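# Move bottle M9 from fridge bin to bench, shut door

## Task

Look at the two bottles in the bin inside the refrigerator. If one carries the lettering M9, lift that one out and set it upright on the bench, keep the other bottle upright inside the refrigerator, and close the refrigerator door. If neither bottle is marked M9, take nothing out: close the door and press the CALL key on the operator panel until it latches down. A call cannot be undone, so press it only when neither bottle reads M9.

## Robot and tools

Robot: two six-joint UR-style arms, left_arm and right_arm, each with a 140 mm two-finger gripper whose fingers can fold under load. Each arm stands on its own carriage (left_rail carries left_arm, right_rail carries right_arm) on one shared floor track along y at x = 0. left_rail is always the carriage on the +y side; the names do not match image sides. Each arm base is at x = 0, y = its carriage position_m, z = 0.04 m, facing +x.

Scene frame: fixed to the table. Top surface is z = 0, +z up, +x is where the arms face, +y is toward their left, y = 0 is mid-track. The table edge is at x = 0.17 m. Reported end_effector_position (metres, the point between closed pads), end_effector_quat_wxyz and velocities are in this frame and may be off by a few cm at long reach. Gripper axes: fingers point along its +z, they open and close along its y.

execute_actions: argument "actions" holds one action (an empty list just returns a state report with all cameras). "cameras" picks camera names to return (cam_high, cam_low, cam_bench_left, cam_bench_mid, cam_bench_right, cam_left_wrist, cam_right_wrist, or ["all"]). An action may contain:
- "rows": 1 to 15 rows, each applied for one control step of 1/30 s. Every row is a single flat list of 18 numbers, each in [-1, 1], covering both arms: left_arm shoulder pan, shoulder lift, elbow, wrist 1, wrist 2, wrist 3, gripper position, force_limit, speed; then the same nine for right_arm. The six joint numbers are offsets (not poses), scaled so 1.0 equals 1.481 rad for pan and lift and 2.222 rad for elbow and the three wrists, always measured from the Joint targets at the start of the action, not from the previous row. Sending the same offset in a new call moves further. A joint asked more than 0.010 rad beyond its range (pan, lift, wrists ±6.283; elbow ±3.142) makes the call refused. Gripper position is absolute: +1 fully open (140 mm), about -0.8 pads touching, -1 closes until blocked. force_limit -1 to +1 sets grip strength (about 14 N to 58 N when closing slowly); speed -1 to +1 sets finger speed (about 30 to 250 mm/s), and faster closes squeeze harder. To leave an arm or gripper unchanged, repeat its last gripper numbers and give zero joint offsets.
- "steps": 1 to 450 control steps, at least the number of rows, default 15. After the last row the arms keep heading to the last row's targets, so give big moves enough steps; joint speed is capped and big moves may need several calls.
- left_rail / right_rail: set "position_m" (absolute y in metres; left_rail -0.8 to 1.5, right_rail -1.5 to 0.8), "speed_m_s" 0.01 to 1, "acceleration_factor" 0.1 to 1, or {"stop": true}. Rows never move carriages; a moving carriage drags its arm and targets with it. After sending position_m, wait with e.g. {"steps": n, "until": {"left_rail": {"position_status": ["!=", "moving"]}}}. Keep carriages at least 0.78 m apart.
- "until": stop conditions read only from rail fields, with comparisons like [">=", 0.5], or {"all": {"status": "ended"}} / {"any": {"status": "ended"}}.

zoom_image: "camera" and "region" [x0, y0, x1, y1] in pixels of that camera's latest image, top-left origin, at most 504 by 504; use it to read bottle lettering. zero_wrist_force: "arm" left_arm or right_arm, subtracts the current wrist reading. read_manual: licence texts only. finished_scene: ends the scene for good; the goal must hold with the robot let go.

Result lines: Joint positions, Joint velocities, Joint targets (per arm: rail in m, then six joints in rad), Joint torques, Motor temperatures, Wrist force and Wrist torque in the gripper's own axes (force from a surface into the arm), plus a peak-force line. object_status: 0 moving, 1 blocked while opening, 2 blocked while closing (object likely held), 3 reached the commanded position or pads met. position_measured is in counts: 3 open, about 139 at 60 mm, 230 pads touching. Rail position_status: moving, done, contact_stop, time_out, stopped, stopped_with_arm, stopped_for_other_arm, stopped_for_other_carriage; position_answer taken or not_taken. "joint command not followed" means the clearance check altered that arm's targets; "joint sent to its limit" means a joint was clamped.

Avoid: outside force on an arm near 150 N or joint torque at its load limits (pan/lift 290, elbow 132, wrists 47.5 N m) stops the arm for 10 s. Do not let the arms or their grippers press on each other. Do not drop or let go of a moving bottle, and nothing may end up off the table, on the track or on the strip beside it. Grip bottles near the fingertips, not deep by the palm, and avoid poking fingertips into surfaces. Close the door gently rather than slamming it. Long holds or stretched poses heat motors; at 85 °C the arm brakes for 30 to 60 s.

Each tool is called after "Request:" by a JSON object that holds its "name" and its "arguments".

## Session

Request:
{"name": "execute_actions", "arguments": {"actions": []}}

Scene clock: 0.00 s.
left_arm: end_effector_position=(+0.3563, +1.3433, +0.5790) position_measured=3 object_status=3 end_effector_quat_wxyz=(+0.000, +0.000, +1.000, +0.000) | right_arm: end_effector_position=(+0.3563, -1.3070, +0.5790) position_measured=3 object_status=3 end_effector_quat_wxyz=(+0.000, +0.000, +1.000, +0.000)
Joint positions: left_arm=[1.265 -0.281 -2.157 1.821 -1.235 -1.571 -0.28] | right_arm=[-1.386 -0.28 -2.157 1.821 -1.235 -1.571 -0.281]
Joint velocities: within noise
Joint torques (N m): no reading
Motor temperatures (°C): left_arm=[35 37 35 33 37 31] | right_arm=[35 37 31 35 42 29]
Wrist force (N): no reading
Wrist torque (N m): no reading
Wrist force, peak (N): no reading
Joint targets: left_arm=[1.265 -0.281 -2.157 1.821 -1.235 -1.571 -0.280] | right_arm=[-1.386 -0.280 -2.157 1.821 -1.235 -1.571 -0.281]
Tool commands: left_gripper/position=+1.0 left_gripper/force_limit=+1.0 left_gripper/speed=+1.0 right_gripper/position=+1.0 right_gripper/force_limit=+1.0 right_gripper/speed=+1.0
left_rail: position_m=1.265 position_status=done
right_rail: position_m=-1.386 position_status=done

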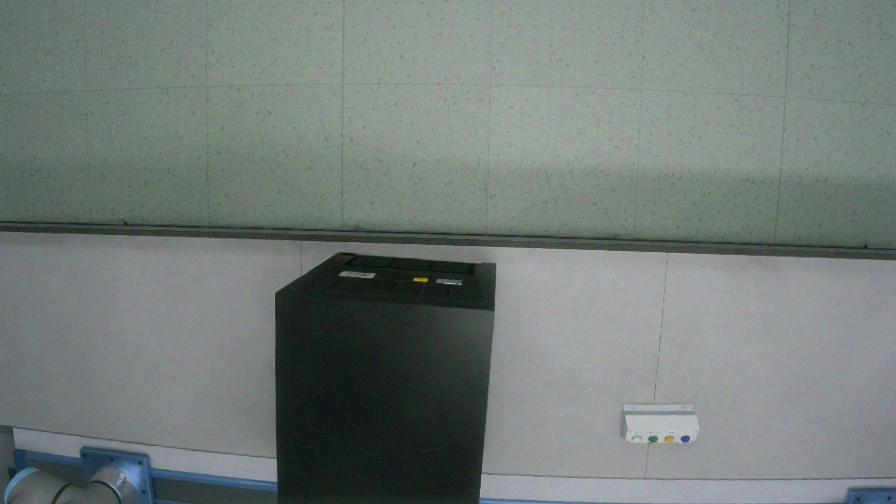

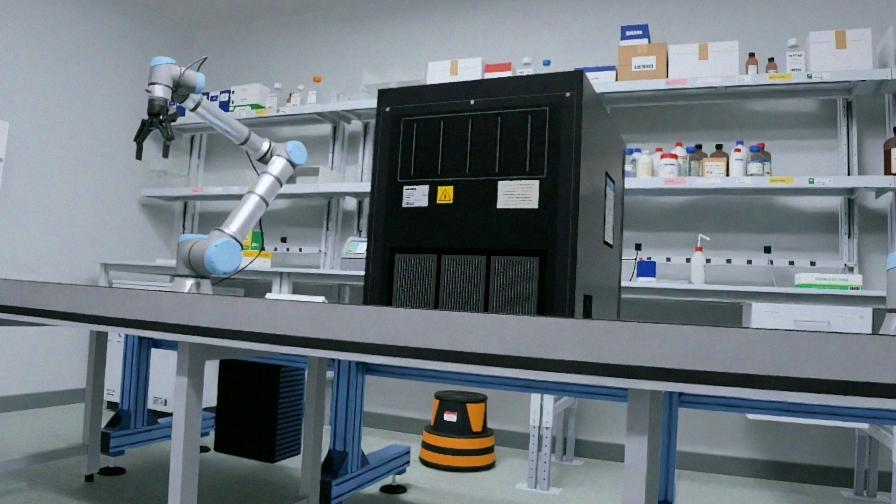

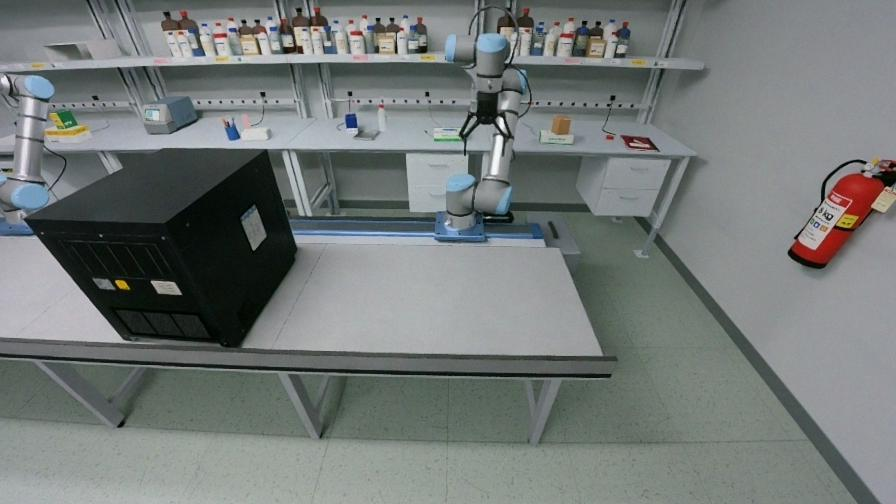

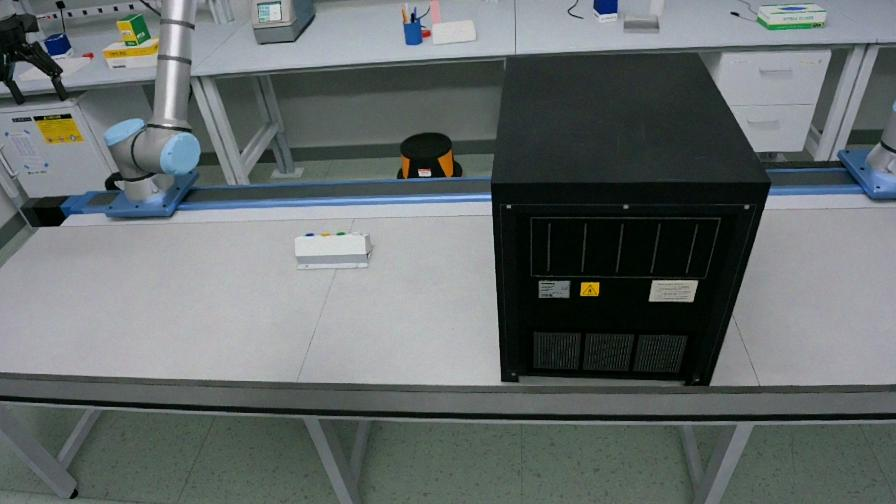

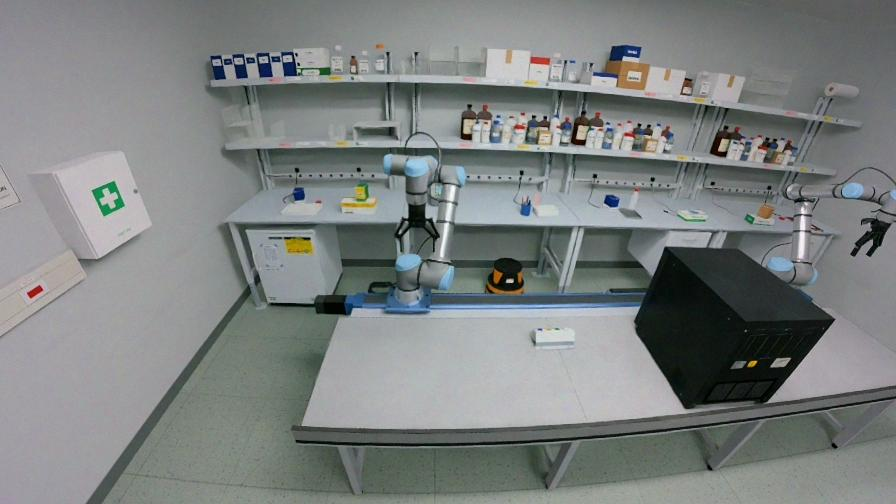

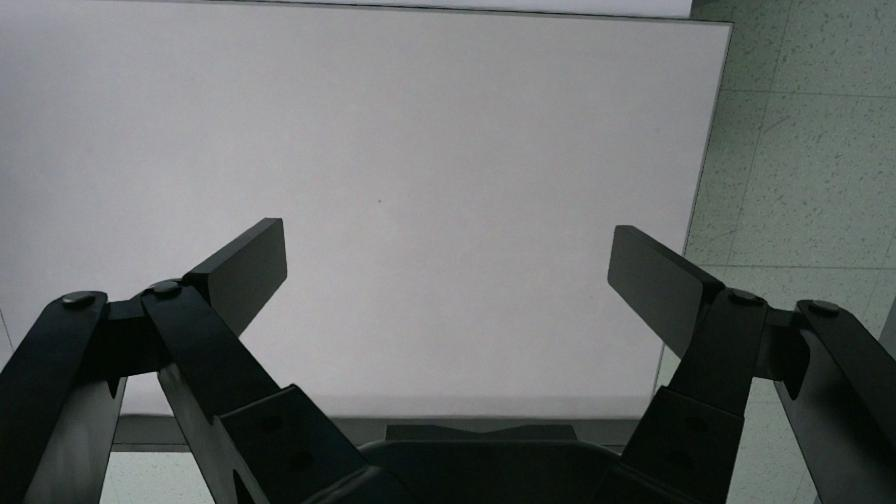

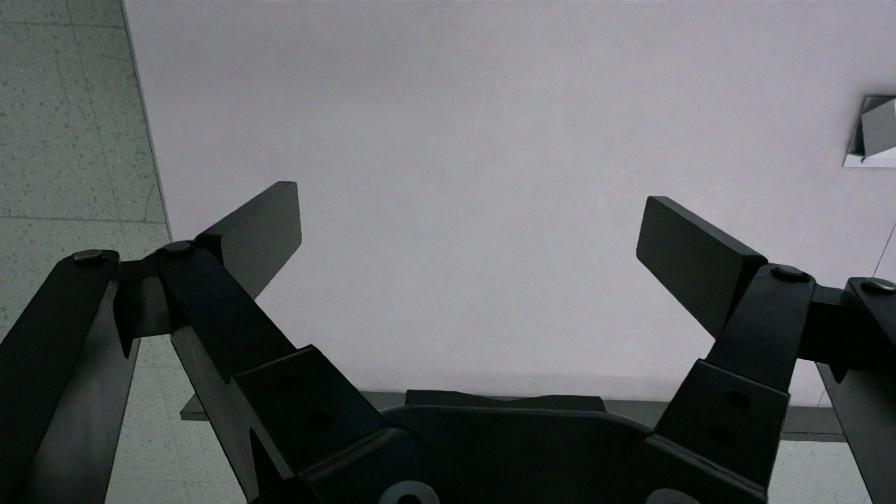

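Request:
{"name": "execute_actions", "arguments": {"actions": [{"right_rail":{"position_m":-0.9},"rows":[[0,0,0,0,0,0,1,1,1,0.608,-0.299,0.3506,-0.858,0,-1,1,1,1]],"steps":70,"until":{"right_rail":{"position_status":["!=","moving"]}}}]}}

Request:
{"name": "execute_actions", "arguments": {"actions": [{"rows":[[0,0,0,0,0,0,1,1,1,0,0,0,0,0,-0.2876,1,1,1]],"steps":30}], "cameras": ["cam_right_wrist","cam_bench_mid"]}}

Scene clock: 30.00 s.
left_arm: end_effector_position=(+0.3563, +1.3433, +0.5790) position_measured=3 object_status=3 end_effector_quat_wxyz=(+0.000, +0.000, +1.000, +0.000) | right_arm: end_effector_position=(+0.2139, -0.5332, +0.6563) position_measured=3 object_status=3 end_effector_quat_wxyz=(-0.416, +0.707, -0.007, +0.571)
Joint positions: left_arm=[1.265 -0.281 -2.157 1.821 -1.235 -1.571 -0.28] | right_arm=[-0.9 0.62 -2.6 2.6 -3.141 -1.571 -2.502]
Joint torques (N m): left_arm=[1.84 0.97 -49.01 -4.86 -0.16 -0.16] | right_arm=[8.46 16.82 -37.34 -4.26 0.2 -1.89]
Wrist force (N): left_arm=[-0.1 0.2 0.3] | right_arm=[1.1 0.6 1.5]
Wrist torque (N m): left_arm=[0.04 0.02 -0.01] | right_arm=[0.25 0.11 0.30]
Wrist force, peak (N): left_arm=[-0.8 -0.2 0.7] | right_arm=[4.6 -1.5 28.7]
Joint targets: left_arm=[1.265 -0.281 -2.157 1.821 -1.235 -1.571 -0.280] | right_arm=[-0.900 0.620 -2.600 2.600 -3.141 -1.571 -2.502]
left_rail: position_m=1.265 position_status=done
right_rail: position_m=-0.900 position_status=done

Scene clock: 31.20 s.
left_arm: end_effector_position=(+0.3563, +1.3433, +0.5790) position_measured=3 object_status=3 end_effector_quat_wxyz=(+0.000, +0.000, +1.000, +0.000) | right_arm: end_effector_position=(+0.2139, -0.5332, +0.6563) position_measured=3 object_status=3 end_effector_quat_wxyz=(-0.216, +0.674, +0.216, +0.673)
Joint positions: left_arm=[1.265 -0.281 -2.157 1.821 -1.235 -1.571 -0.28] | right_arm=[-0.9 0.62 -2.6 2.6 -3.141 -1.571 -3.141]
Joint torques (N m): left_arm=[1.85 -0.55 -48.93 -5 -0.03 -0.15] | right_arm=[2.67 26.04 -40.85 -4.47 -0.05 -1.88]
Wrist force (N): left_arm=[-0.4 0.0 0.5] | right_arm=[1.2 1.3 1.4]
Wrist torque (N m): left_arm=[-0.01 0.09 -0.01] | right_arm=[0.31 0.01 0.12]
Wrist force, peak (N): left_arm=[-0.6 -0.1 0.8] | right_arm=[2.4 2.0 2.1]
Joint targets: left_arm=[1.265 -0.281 -2.157 1.821 -1.235 -1.571 -0.280] | right_arm=[-0.900 0.620 -2.600 2.600 -3.141 -1.571 -3.141]
left_rail: position_m=1.265 position_status=done
right_rail: position_m=-0.900 position_status=done
Images, in order (width x height): cam_bench_mid 896x504, cam_right_wrist 896x504.

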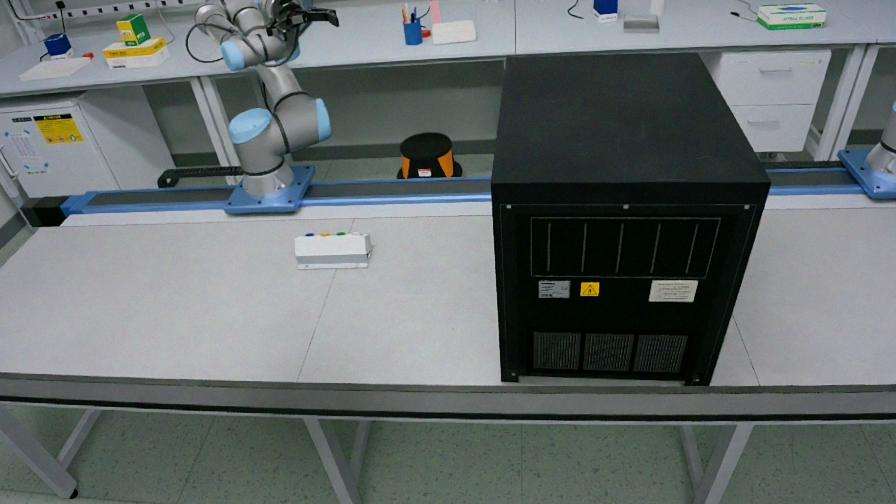

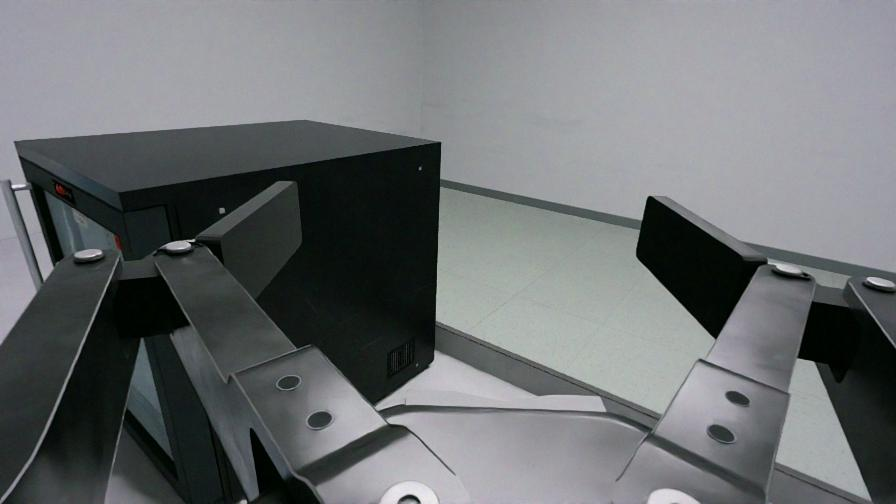

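Request:
{"name": "execute_actions", "arguments": {"actions": [{"right_rail":{"position_m":-0.7},"rows":[[0,0,0,0,0,0,1,1,1,0.4,0,0,0,0,0,1,1,1]],"steps":45}], "cameras": ["cam_high","cam_right_wrist"]}}

Scene clock: 37.83 s.
left_arm: end_effector_position=(+0.3563, +1.3433, +0.5790) position_measured=3 object_status=3 end_effector_quat_wxyz=(+0.000, +0.000, +1.000, +0.000) | right_arm: end_effector_position=(-0.0274, -0.2763, +0.6563) position_measured=3 object_status=3 end_effector_quat_wxyz=(-0.403, +0.581, +0.403, +0.581)
Joint positions: left_arm=[1.265 -0.281 -2.157 1.821 -1.235 -1.571 -0.28] | right_arm=[-0.7 1.213 -2.6 2.6 -3.141 -1.571 -3.141]
Joint torques (N m): left_arm=[2.09 -1.13 -48.71 -5.15 0 -0.26] | right_arm=[12.2 17 -55.51 -2.62 0.54 -1.91]
Wrist force (N): left_arm=[-0.1 -0.1 0.3] | right_arm=[1.6 1.3 1.6]
Wrist torque (N m): left_arm=[-0.01 0.03 -0.01] | right_arm=[0.30 -0.09 0.12]
Wrist force, peak (N): left_arm=[-0.3 -0.4 1.0] | right_arm=[1.8 8.2 6.4]
Joint targets: left_arm=[1.265 -0.281 -2.157 1.821 -1.235 -1.571 -0.280] | right_arm=[-0.700 1.213 -2.600 2.600 -3.141 -1.571 -3.141]
left_rail: position_m=1.265 position_status=done
right_rail: position_m=-0.700 position_status=done
Images, in order (width x height): cam_high 896x504, cam_right_wrist 896x504.

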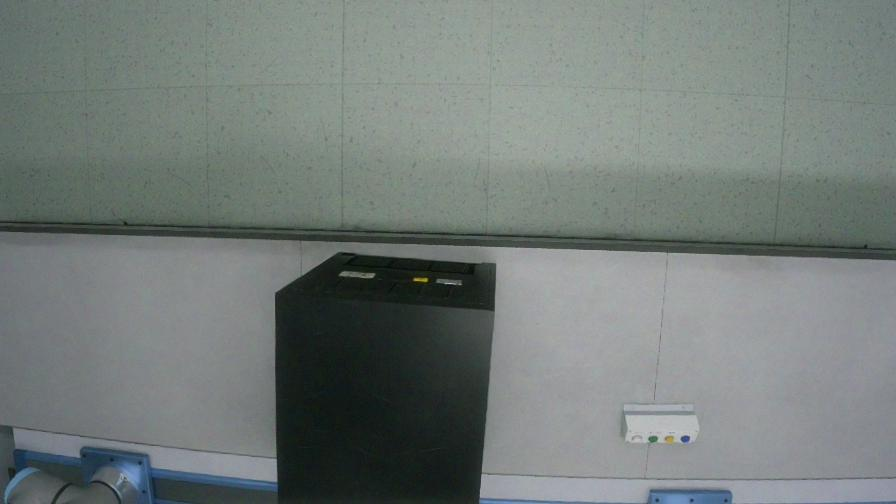

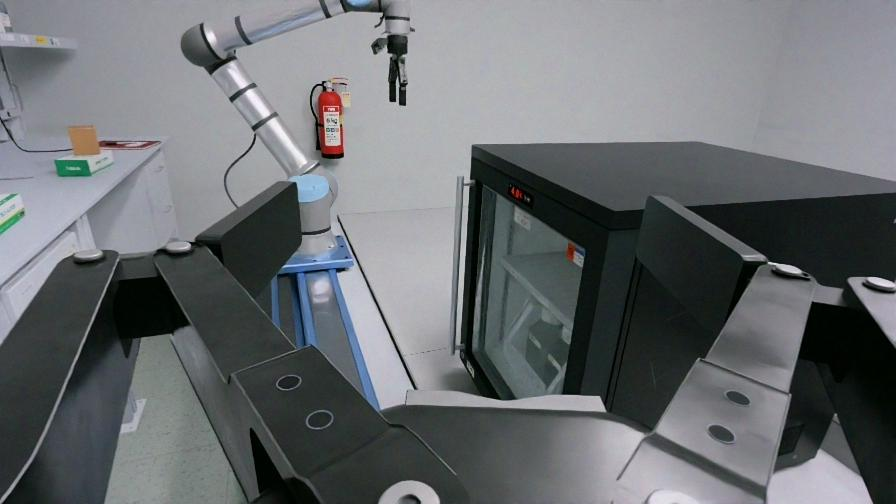

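Request:
{"name": "execute_actions", "arguments": {"actions": [{"left_rail":{"position_m":0.9},"right_rail":{"position_m":-1.0},"rows":[[-0.688,-0.299,0.3506,-0.858,0,-1,1,1,1,0,0,0,0,0,0,1,1,1]],"steps":70}], "cameras": []}}

Request:
{"name": "execute_actions", "arguments": {"actions": [{"rows":[[0,0,0,0,0,-0.288,1,1,1,0,0,0,0,0,0,1,1,1]],"steps":30}], "cameras": ["cam_left_wrist"]}}

Scene clock: 48.90 s.
left_arm: end_effector_position=(+0.2715, +0.5735, +0.6563) position_measured=3 object_status=3 end_effector_quat_wxyz=(+0.229, +0.400, -0.583, +0.669) | right_arm: end_effector_position=(-0.0274, -0.5763, +0.6563) position_measured=3 object_status=3 end_effector_quat_wxyz=(-0.403, +0.581, +0.403, +0.581)
Joint positions: left_arm=[0.9 -1.3 -2.6 2.6 -3.141 -1.571 -2.502] | right_arm=[-1 1.213 -2.6 2.6 -3.141 -1.571 -3.141]
Joint torques (N m): left_arm=[-7.76 17.47 -39.65 -7.55 -0.17 -3.79] | right_arm=[-11.55 39.21 -56.74 -2.25 0.13 -1.85]
Wrist force (N): left_arm=[1.6 0.4 2.5] | right_arm=[2.2 1.1 1.9]
Wrist torque (N m): left_arm=[-0.26 0.07 0.44] | right_arm=[0.25 -0.23 0.12]
Wrist force, peak (N): left_arm=[-4.7 5.2 -11.7] | right_arm=[2.0 0.3 4.1]
Joint targets: left_arm=[0.900 -1.300 -2.600 2.600 -3.141 -1.571 -2.502] | right_arm=[-1.000 1.213 -2.600 2.600 -3.141 -1.571 -3.141]
left_rail: position_m=0.900 position_status=done
right_rail: position_m=-1.000 position_status=done
No camera images: "cameras" was empty.

Scene clock: 50.10 s.
left_arm: end_effector_position=(+0.2715, +0.5735, +0.6563) position_measured=3 object_status=3 end_effector_quat_wxyz=(+0.428, +0.563, -0.428, +0.563) | right_arm: end_effector_position=(-0.0274, -0.5763, +0.6563) position_measured=3 object_status=3 end_effector_quat_wxyz=(-0.403, +0.581, +0.403, +0.581)
Joint positions: left_arm=[0.9 -1.3 -2.6 2.6 -3.141 -1.571 -3.142] | right_arm=[-1 1.213 -2.6 2.6 -3.141 -1.571 -3.141]
Joint torques (N m): left_arm=[-5.21 18.4 -42.65 -6.59 0 -3.92] | right_arm=[-12.44 39.17 -56.48 -3.17 -1.23 -1.74]
Wrist force (N): left_arm=[0.6 0.2 2.6] | right_arm=[2.0 1.8 1.8]
Wrist torque (N m): left_arm=[-0.35 0.26 0.51] | right_arm=[0.41 -0.17 0.13]
Wrist force, peak (N): left_arm=[1.1 0.5 2.9] | right_arm=[2.2 1.8 1.8]
Joint targets: left_arm=[0.900 -1.300 -2.600 2.600 -3.141 -1.571 -3.142] | right_arm=[-1.000 1.213 -2.600 2.600 -3.141 -1.571 -3.141]
left_rail: position_m=0.900 position_status=done
right_rail: position_m=-1.000 position_status=done
Images, in order (width x height): cam_left_wrist 896x504.

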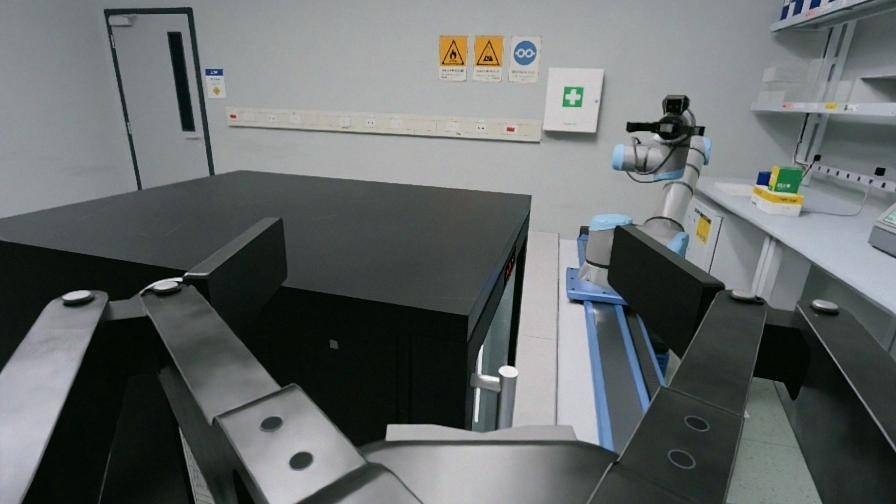

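Request:
{"name": "execute_actions", "arguments": {"actions": [{"left_rail":{"position_m":1.3},"right_rail":{"position_m":-0.7},"rows":[[0,0,0,0,0,0,1,1,1,0.129,0.787,-0.4425,-0.082,-0.359,0,1,1,1]],"steps":55}], "cameras": ["cam_right_wrist"]}}

Request:
{"name": "execute_actions", "arguments": {"actions": [{"rows":[[0,0,0,0,0,0,1,1,1,0.129,0.787,-0.4425,-0.082,-0.359,0,1,1,1]],"steps":55}], "cameras": ["cam_right_wrist","cam_low"]}}

Scene clock: 110.53 s.
left_arm: end_effector_position=(+0.2715, +0.9736, +0.6563) position_measured=3 object_status=3 end_effector_quat_wxyz=(+0.428, +0.563, -0.428, +0.563) | right_arm: end_effector_position=(+0.1425, -0.1958, +1.1197) position_measured=3 object_status=3 end_effector_quat_wxyz=(-0.347, +0.589, +0.107, +0.722)
Joint positions: left_arm=[1.3 -1.3 -2.6 2.6 -3.141 -1.571 -3.142] | right_arm=[-0.7 1.396 -1.949 1.734 -3.316 -2.3 -3.141]
Joint torques (N m): left_arm=[4.3 29.35 -57.91 -0.2 -0.2 -3.54] | right_arm=[14.86 -1.81 -55.62 -1.77 -3.38 -1.25]
Wrist force (N): left_arm=[0.9 0.5 2.6] | right_arm=[1.8 1.0 2.8]
Wrist torque (N m): left_arm=[-0.27 0.21 0.51] | right_arm=[0.24 0.08 -0.01]
Wrist force, peak (N): left_arm=[0.9 1.0 4.4] | right_arm=[-20.5 1.7 -0.9]
Joint targets: left_arm=[1.300 -1.300 -2.600 2.600 -3.141 -1.571 -3.142] | right_arm=[-0.700 1.396 -1.949 1.733 -3.316 -2.300 -3.141]
left_rail: position_m=1.300 position_status=done
right_rail: position_m=-0.700 position_status=done
led back after a hold (right arm): the arm was led back toward your command in small steps, so it may still be short of it.
joint command not followed: on one or more control steps a check withheld the commanded joint targets of the right arm, and it was not sent them on those steps.
cause: while a carriage moves, is told to move, or has just stopped, the clearance check judges arm commands more strictly, and it could not pass these joint targets: it found too little room between the arms, or a fault had stopped an arm; next, move the arms while the carriages stand.
Images, in order (width x height): cam_right_wrist 896x504.

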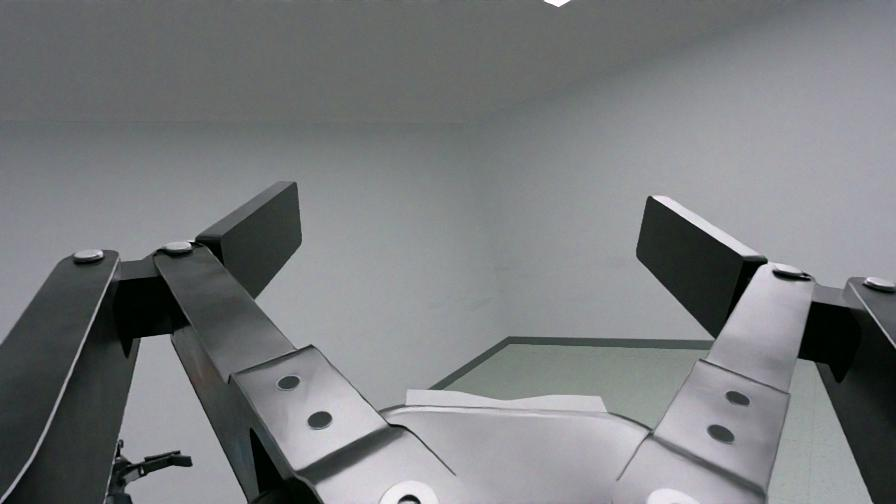

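Scene clock: 112.57 s.
left_arm: end_effector_position=(+0.2715, +0.9736, +0.6563) position_measured=3 object_status=3 end_effector_quat_wxyz=(+0.428, +0.563, -0.428, +0.563) | right_arm: end_effector_position=(+0.1500, +0.2763, +0.7883) position_measured=3 object_status=3 end_effector_quat_wxyz=(-0.158, +0.692, -0.116, +0.695)
Joint positions: left_arm=[1.3 -1.3 -2.6 2.6 -3.141 -1.571 -3.142] | right_arm=[-0.7 1.587 -0.783 0.75 -3.499 -3.098 -3.141]
Joint torques (N m): left_arm=[2.64 33.04 -53.28 -0.7 -0.23 -3.48] | right_arm=[11.09 -92.07 -54.43 0.14 -2.24 -1.98]
Wrist force (N): left_arm=[0.7 0.2 2.5] | right_arm=[1.3 1.2 1.8]
Wrist torque (N m): left_arm=[-0.33 0.25 0.51] | right_arm=[0.38 0.11 0.05]
Wrist force, peak (N): left_arm=[0.7 0.8 3.1] | right_arm=[24.4 -1.3 0.9]
Joint targets: left_arm=[1.300 -1.300 -2.600 2.600 -3.141 -1.571 -3.142] | right_arm=[-0.700 1.587 -0.783 0.750 -3.499 -3.098 -3.141]
left_rail: position_m=1.300 position_status=done
right_rail: position_m=-0.700 position_status=done
Images, in order (width x height): cam_low 896x504, cam_right_wrist 896x504.

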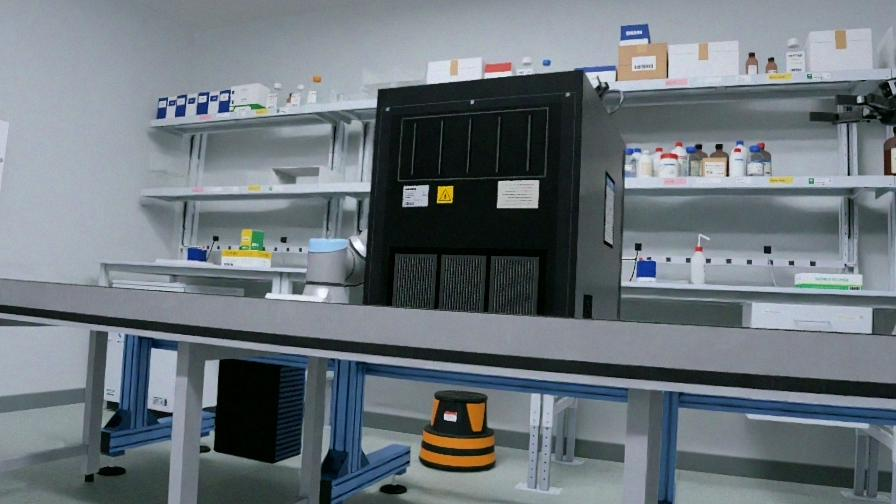

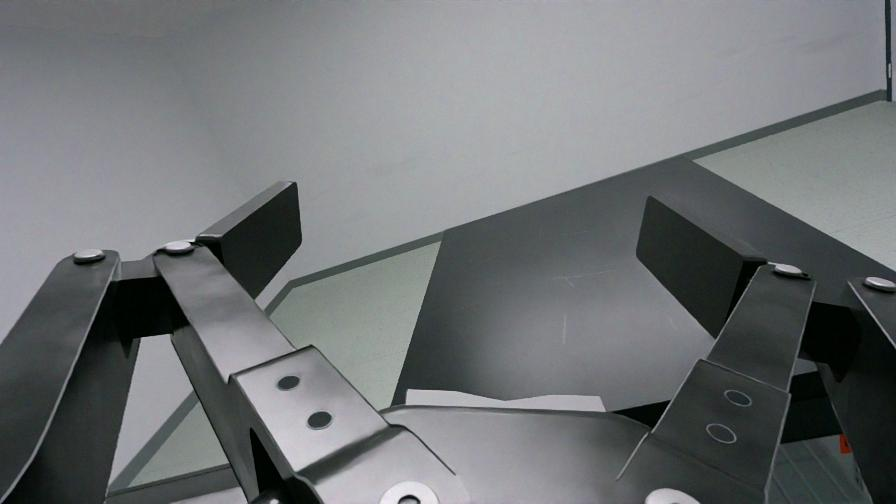

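Request:
{"name": "execute_actions", "arguments": {"actions": [{"rows":[[0,0,0,0,0,0,1,1,1,0.005,0.346,-0.052,-0.003,-0.031,0,1,1,1]],"steps":40}], "cameras": ["cam_right_wrist","cam_left_wrist"]}}

Scene clock: 118.00 s.
left_arm: end_effector_position=(+0.2715, +0.9735, +0.6563) position_measured=3 object_status=3 end_effector_quat_wxyz=(+0.428, +0.563, -0.428, +0.563) | right_arm: end_effector_position=(+0.1396, +0.4196, +0.3008) position_measured=3 object_status=3 end_effector_quat_wxyz=(+0.001, +0.707, +0.000, +0.707)
Joint positions: left_arm=[1.3 -1.3 -2.6 2.6 -3.141 -1.571 -3.142] | right_arm=[-0.7 1.595 -0.271 0.635 -3.505 -3.167 -3.141]
Joint torques (N m): left_arm=[2.22 33.65 -42.63 -0.75 -0.15 -3.37] | right_arm=[13.22 -110.3 -53.12 -1.61 -4.06 -1.56]
Wrist force (N): left_arm=[0.8 0.3 2.3] | right_arm=[1.1 1.8 1.9]
Wrist torque (N m): left_arm=[-0.30 0.23 0.51] | right_arm=[0.48 0.10 0.00]
Wrist force, peak (N): left_arm=[1.2 0.6 3.2] | right_arm=[-30.6 -3.2 1.4]
Joint targets: left_arm=[1.300 -1.300 -2.600 2.600 -3.141 -1.571 -3.142] | right_arm=[-0.700 1.595 -0.271 0.635 -3.505 -3.167 -3.141]
left_rail: position_m=1.300 position_status=done
right_rail: position_m=-0.700 position_status=done
Images, in order (width x height): cam_left_wrist 896x504, cam_right_wrist 896x504.

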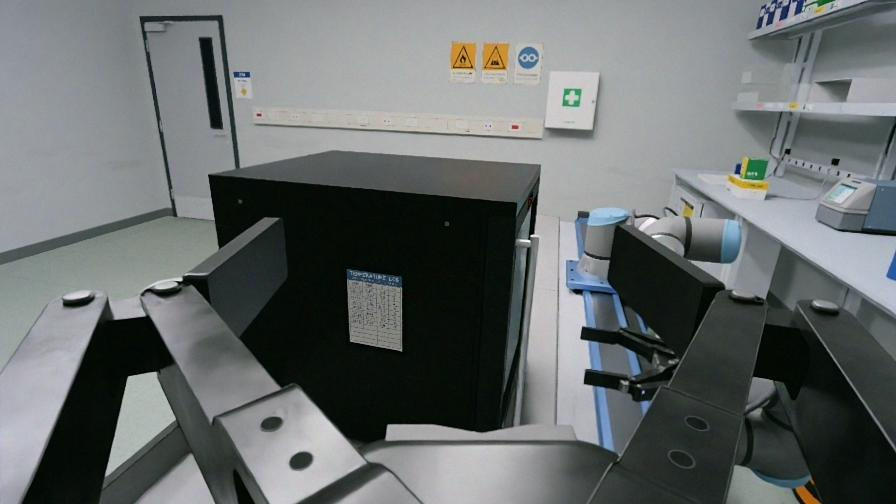

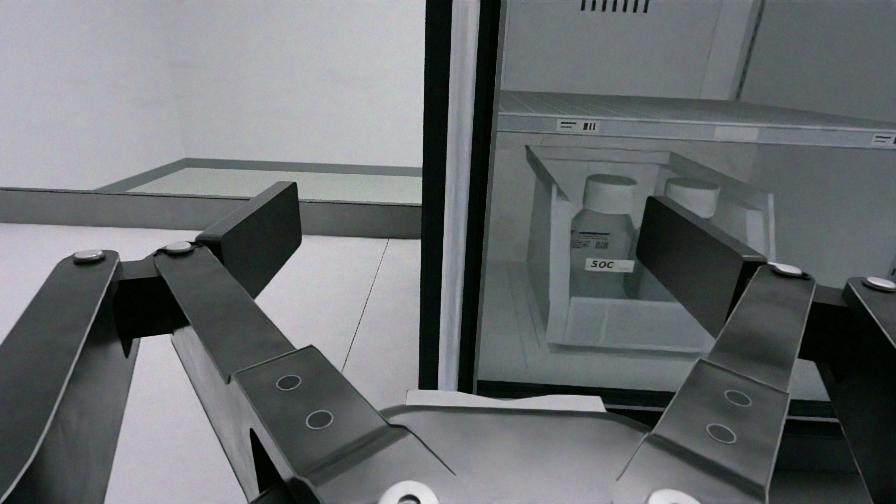

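Request:
{"name": "execute_actions", "arguments": {"actions": [{"rows":[[0,0,0,0,0,0,1,1,1,-0.0666,-0.0229,0.0331,-0.0181,0.0449,0,1,1,1]],"steps":30}], "cameras": ["cam_right_wrist","cam_left_wrist"]}}

Scene clock: 124.63 s.
left_arm: end_effector_position=(+0.2715, +0.9735, +0.6563) position_measured=3 object_status=3 end_effector_quat_wxyz=(+0.428, +0.563, -0.428, +0.563) | right_arm: end_effector_position=(+0.2498, +0.4200, +0.2997) position_measured=3 object_status=3 end_effector_quat_wxyz=(+0.000, +0.707, +0.000, +0.707)
Joint positions: left_arm=[1.3 -1.3 -2.6 2.6 -3.141 -1.571 -3.142] | right_arm=[-0.7 1.496 -0.304 0.708 -3.546 -3.067 -3.141]
Joint torques (N m): left_arm=[3.66 34.19 -39.49 -0.97 -0.32 -2.72] | right_arm=[-8.68 -137.07 -31.46 -2.15 3.95 -0.93]
Wrist force (N): left_arm=[0.9 0.6 2.5] | right_arm=[1.3 1.8 2.0]
Wrist torque (N m): left_arm=[-0.24 0.21 0.51] | right_arm=[0.44 -0.04 0.07]
Wrist force, peak (N): left_arm=[1.2 0.7 2.9] | right_arm=[1.5 3.5 -29.6]
Joint targets: left_arm=[1.300 -1.300 -2.600 2.600 -3.141 -1.571 -3.142] | right_arm=[-0.700 1.496 -0.304 0.708 -3.546 -3.067 -3.141]
left_rail: position_m=1.300 position_status=done
right_rail: position_m=-0.700 position_status=done
Images, in order (width x height): cam_left_wrist 896x504, cam_right_wrist 896x504.

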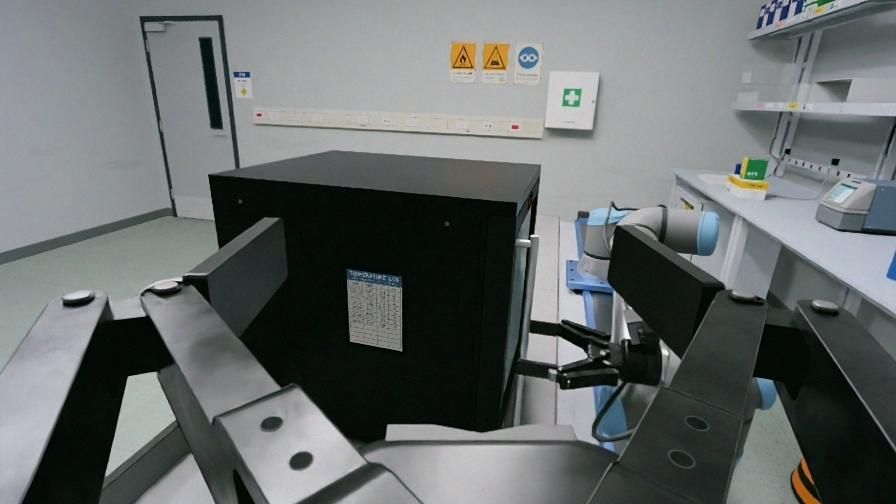

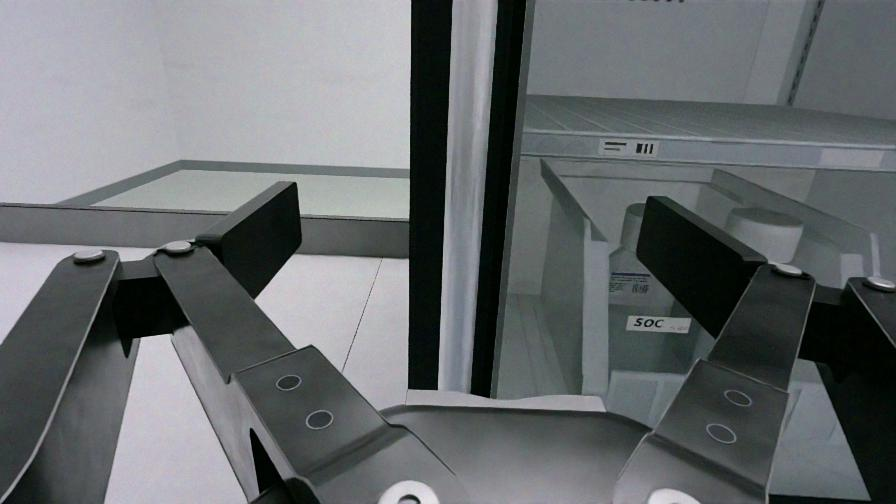

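Request:
{"name": "execute_actions", "arguments": {"actions": [{"rows":[[0,0,0,0,0,0,1,1,1,0,0,0,0,0,0,-1,-0.5,-1]],"steps":150}], "cameras": ["cam_right_wrist","cam_left_wrist"]}}

Scene clock: 138.67 s.
left_arm: end_effector_position=(+0.2715, +0.9735, +0.6563) position_measured=3 object_status=3 end_effector_quat_wxyz=(+0.428, +0.563, -0.428, +0.563) | right_arm: end_effector_position=(+0.2498, +0.4199, +0.2997) position_measured=194 object_status=2 end_effector_quat_wxyz=(+0.000, +0.707, +0.000, +0.707)
Joint positions: left_arm=[1.3 -1.3 -2.6 2.6 -3.141 -1.571 -3.142] | right_arm=[-0.7 1.496 -0.304 0.708 -3.546 -3.067 -3.141]
Joint torques (N m): left_arm=[2.85 34.97 -39.83 -1.64 -0.3 -2.11] | right_arm=[-10.73 -129.29 -40.47 4.21 1.56 -1.34]
Wrist force (N): left_arm=[0.7 0.7 2.7] | right_arm=[1.1 17.5 -8.5]
Wrist torque (N m): left_arm=[-0.21 0.25 0.51] | right_arm=[0.14 -0.09 0.07]
Wrist force, peak (N): left_arm=[0.9 0.7 3.1] | right_arm=[0.8 18.3 -8.3]
Joint targets: left_arm=[1.300 -1.300 -2.600 2.600 -3.141 -1.571 -3.142] | right_arm=[-0.700 1.496 -0.304 0.708 -3.546 -3.067 -3.141]
left_rail: position_m=1.300 position_status=done
right_rail: position_m=-0.700 position_status=done
Images, in order (width x height): cam_left_wrist 896x504, cam_right_wrist 896x504.

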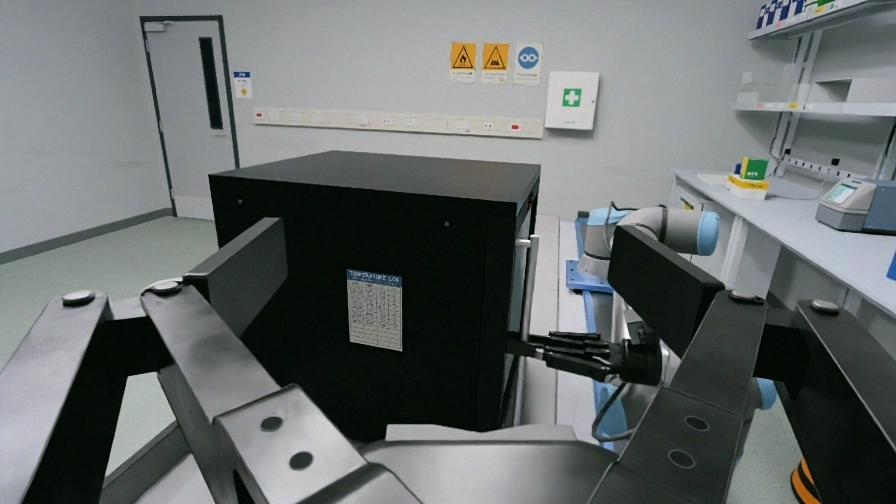

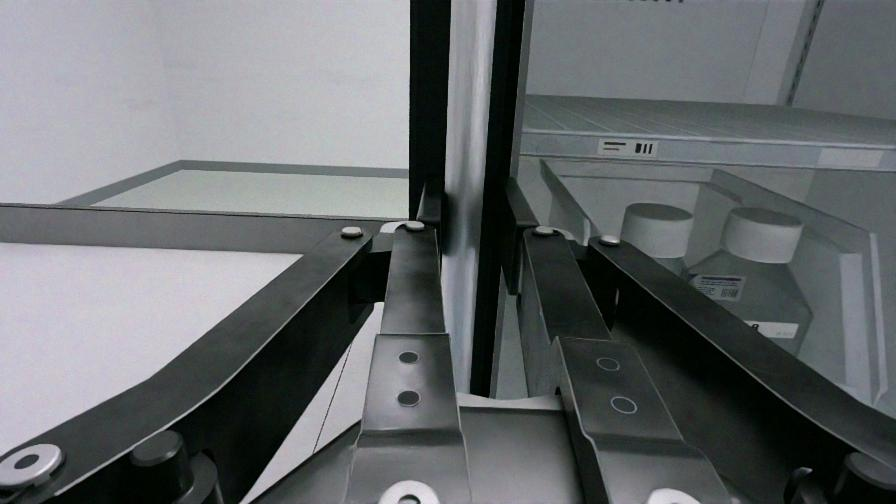

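Request:
{"name": "execute_actions", "arguments": {"actions": [{"rows":[[0,0,0,0,0,0,1,1,1,0.0027,-0.0061,0.0087,-0.0046,0.0035,0,-1,-0.5,-1],[0,0,0,0,0,0,1,1,1,0.0053,-0.0123,0.0173,-0.0091,0.007,0,-1,-0.5,-1],[0,0,0,0,0,0,1,1,1,0.0079,-0.0184,0.026,-0.0137,0.0104,0,-1,-0.5,-1],[0,0,0,0,0,0,1,1,1,0.0106,-0.0245,0.0346,-0.0182,0.0139,0,-1,-0.5,-1],[0,0,0,0,0,0,1,1,1,0.0132,-0.0307,0.0433,-0.0228,0.0174,0,-1,-0.5,-1],[0,0,0,0,0,0,1,1,1,0.0159,-0.0368,0.0519,-0.0273,0.0209,0,-1,-0.5,-1],[0,0,0,0,0,0,1,1,1,0.0199,-0.046,0.0649,-0.0342,0.0261,0,-1,-0.5,-1]],"steps":30}], "cameras": ["cam_right_wrist","cam_left_wrist"]}}

Scene clock: 157.23 s.
left_arm: end_effector_position=(+0.2715, +0.9735, +0.6563) position_measured=3 object_status=3 end_effector_quat_wxyz=(+0.428, +0.563, -0.428, +0.563) | right_arm: end_effector_position=(+0.2141, +0.4142, +0.2998) position_measured=195 object_status=2 end_effector_quat_wxyz=(-0.031, +0.706, +0.031, +0.706)
Joint positions: left_arm=[1.3 -1.3 -2.6 2.6 -3.141 -1.571 -3.142] | right_arm=[-0.7 1.525 -0.373 0.852 -3.622 -3.009 -3.141]
Joint torques (N m): left_arm=[4.01 34.34 -40.43 -1.91 -0.4 -1.11] | right_arm=[9 -131.78 -30.77 -2.72 2.54 -1.68]
Wrist force (N): left_arm=[1.0 0.7 2.4] | right_arm=[-0.5 -4.0 0.1]
Wrist torque (N m): left_arm=[-0.23 0.17 0.51] | right_arm=[0.07 -0.27 0.25]
Wrist force, peak (N): left_arm=[0.8 0.6 3.0] | right_arm=[-6.3 23.3 22.7]
Joint targets: left_arm=[1.300 -1.300 -2.600 2.600 -3.141 -1.571 -3.142] | right_arm=[-0.700 1.525 -0.373 0.852 -3.622 -3.009 -3.141]
left_rail: position_m=1.300 position_status=done
right_rail: position_m=-0.700 position_status=done
Images, in order (width x height): cam_left_wrist 896x504, cam_right_wrist 896x504.

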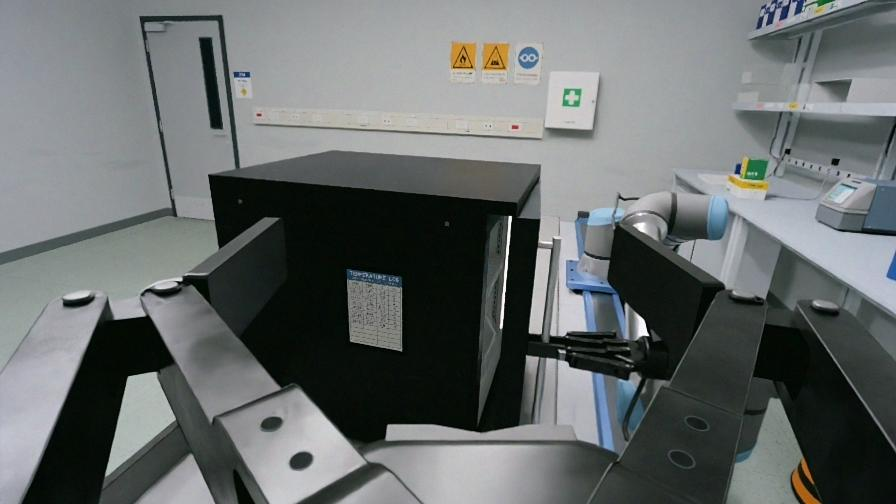

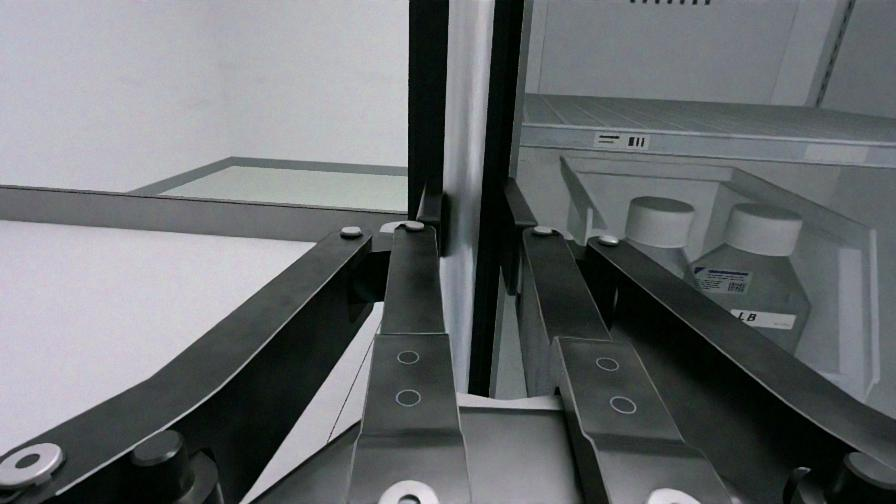

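Request:
{"name": "zoom_image", "arguments": {"camera": "cam_right_wrist", "region": [520, 80, 896, 420]}}

Scaled by 1.340.

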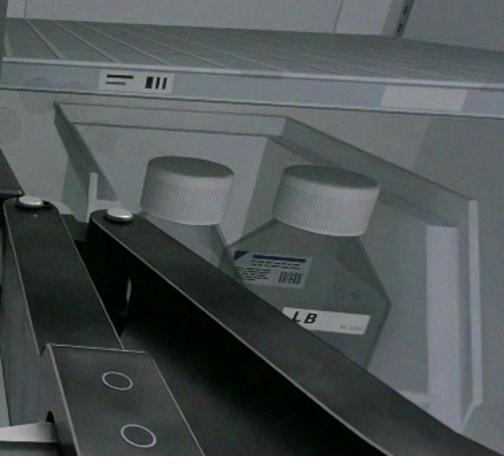

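Request:
{"name": "execute_actions", "arguments": {"actions": [{"rows":[[0,0,0,0,0,0,1,1,1,-0.0027,0.0061,-0.0087,0.0046,-0.0035,0,-1,-0.5,-1],[0,0,0,0,0,0,1,1,1,-0.0053,0.0123,-0.0173,0.0091,-0.007,0,-1,-0.5,-1],[0,0,0,0,0,0,1,1,1,-0.0079,0.0184,-0.026,0.0137,-0.0104,0,-1,-0.5,-1],[0,0,0,0,0,0,1,1,1,-0.0106,0.0245,-0.0346,0.0182,-0.0139,0,-1,-0.5,-1],[0,0,0,0,0,0,1,1,1,-0.0132,0.0307,-0.0433,0.0228,-0.0174,0,-1,-0.5,-1],[0,0,0,0,0,0,1,1,1,-0.0159,0.0368,-0.0519,0.0273,-0.0209,0,-1,-0.5,-1],[0,0,0,0,0,0,1,1,1,-0.0178,0.0414,-0.0582,0.0306,-0.0234,0,-1,-0.5,-1],[0,0,0,0,0,0,1,1,1,-0.0189,0.0437,-0.0616,0.0325,-0.0248,0,-1,-0.5,-1],[0,0,0,0,0,0,1,1,1,-0.0199,0.046,-0.0649,0.0342,-0.0261,0,-1,-0.5,-1],[0,0,0,0,0,0,1,1,1,-0.0223,0.0515,-0.0727,0.0383,-0.0292,0,-1,-0.5,-1]],"steps":40}], "cameras": ["cam_right_wrist","cam_left_wrist"]}}

Scene clock: 171.57 s.
left_arm: end_effector_position=(+0.2715, +0.9735, +0.6563) position_measured=3 object_status=3 end_effector_quat_wxyz=(+0.428, +0.563, -0.428, +0.563) | right_arm: end_effector_position=(+0.2542, +0.4202, +0.2998) position_measured=195 object_status=2 end_effector_quat_wxyz=(+0.004, +0.707, -0.004, +0.707)
Joint positions: left_arm=[1.3 -1.3 -2.6 2.6 -3.141 -1.571 -3.142] | right_arm=[-0.7 1.492 -0.296 0.691 -3.536 -3.074 -3.141]
Joint torques (N m): left_arm=[4.42 33.64 -40.22 -2.6 -0.43 -0.31] | right_arm=[18.79 -107.83 -56.94 4.57 10.99 -1.59]
Wrist force (N): left_arm=[0.5 0.9 2.7] | right_arm=[-0.9 30.2 -0.7]
Wrist torque (N m): left_arm=[-0.18 0.28 0.51] | right_arm=[-0.38 -0.01 0.07]
Wrist force, peak (N): left_arm=[0.8 0.4 3.1] | right_arm=[-1.1 15.9 -97.9]
Joint targets: left_arm=[1.300 -1.300 -2.600 2.600 -3.141 -1.571 -3.142] | right_arm=[-0.700 1.492 -0.296 0.691 -3.536 -3.074 -3.141]
left_rail: position_m=1.300 position_status=done
right_rail: position_m=-0.700 position_status=done
Images, in order (width x height): cam_left_wrist 896x504, cam_right_wrist 896x504.

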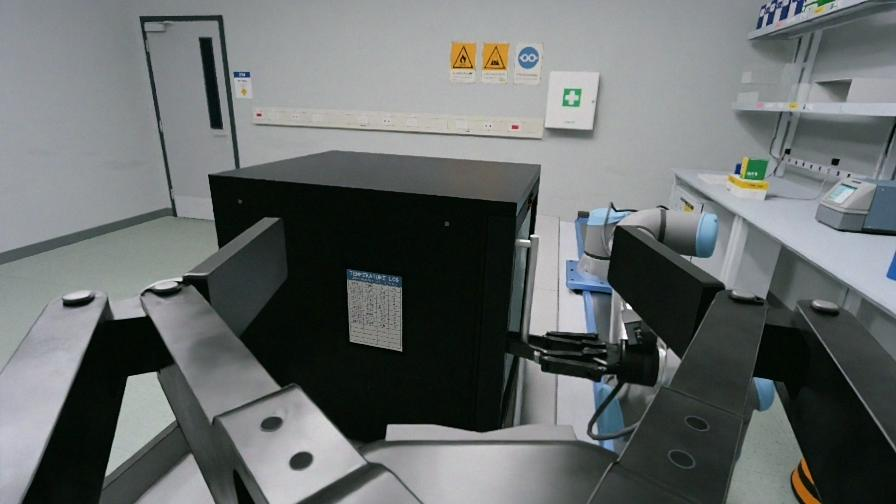

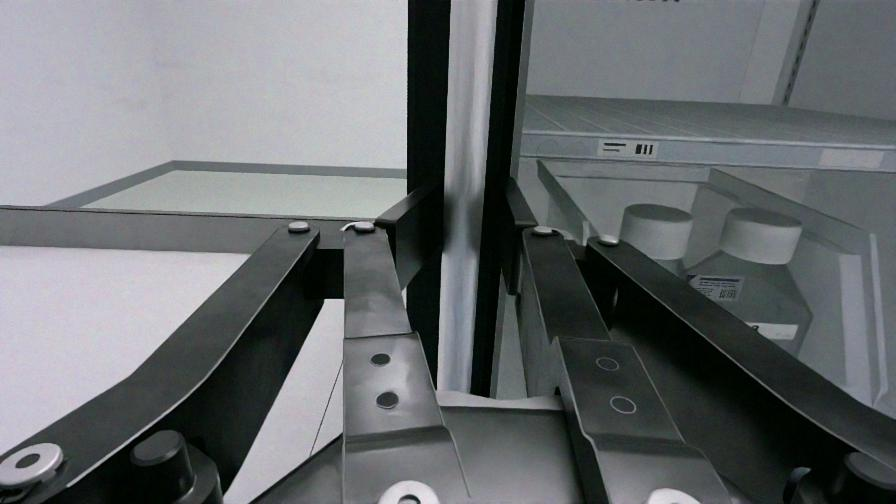

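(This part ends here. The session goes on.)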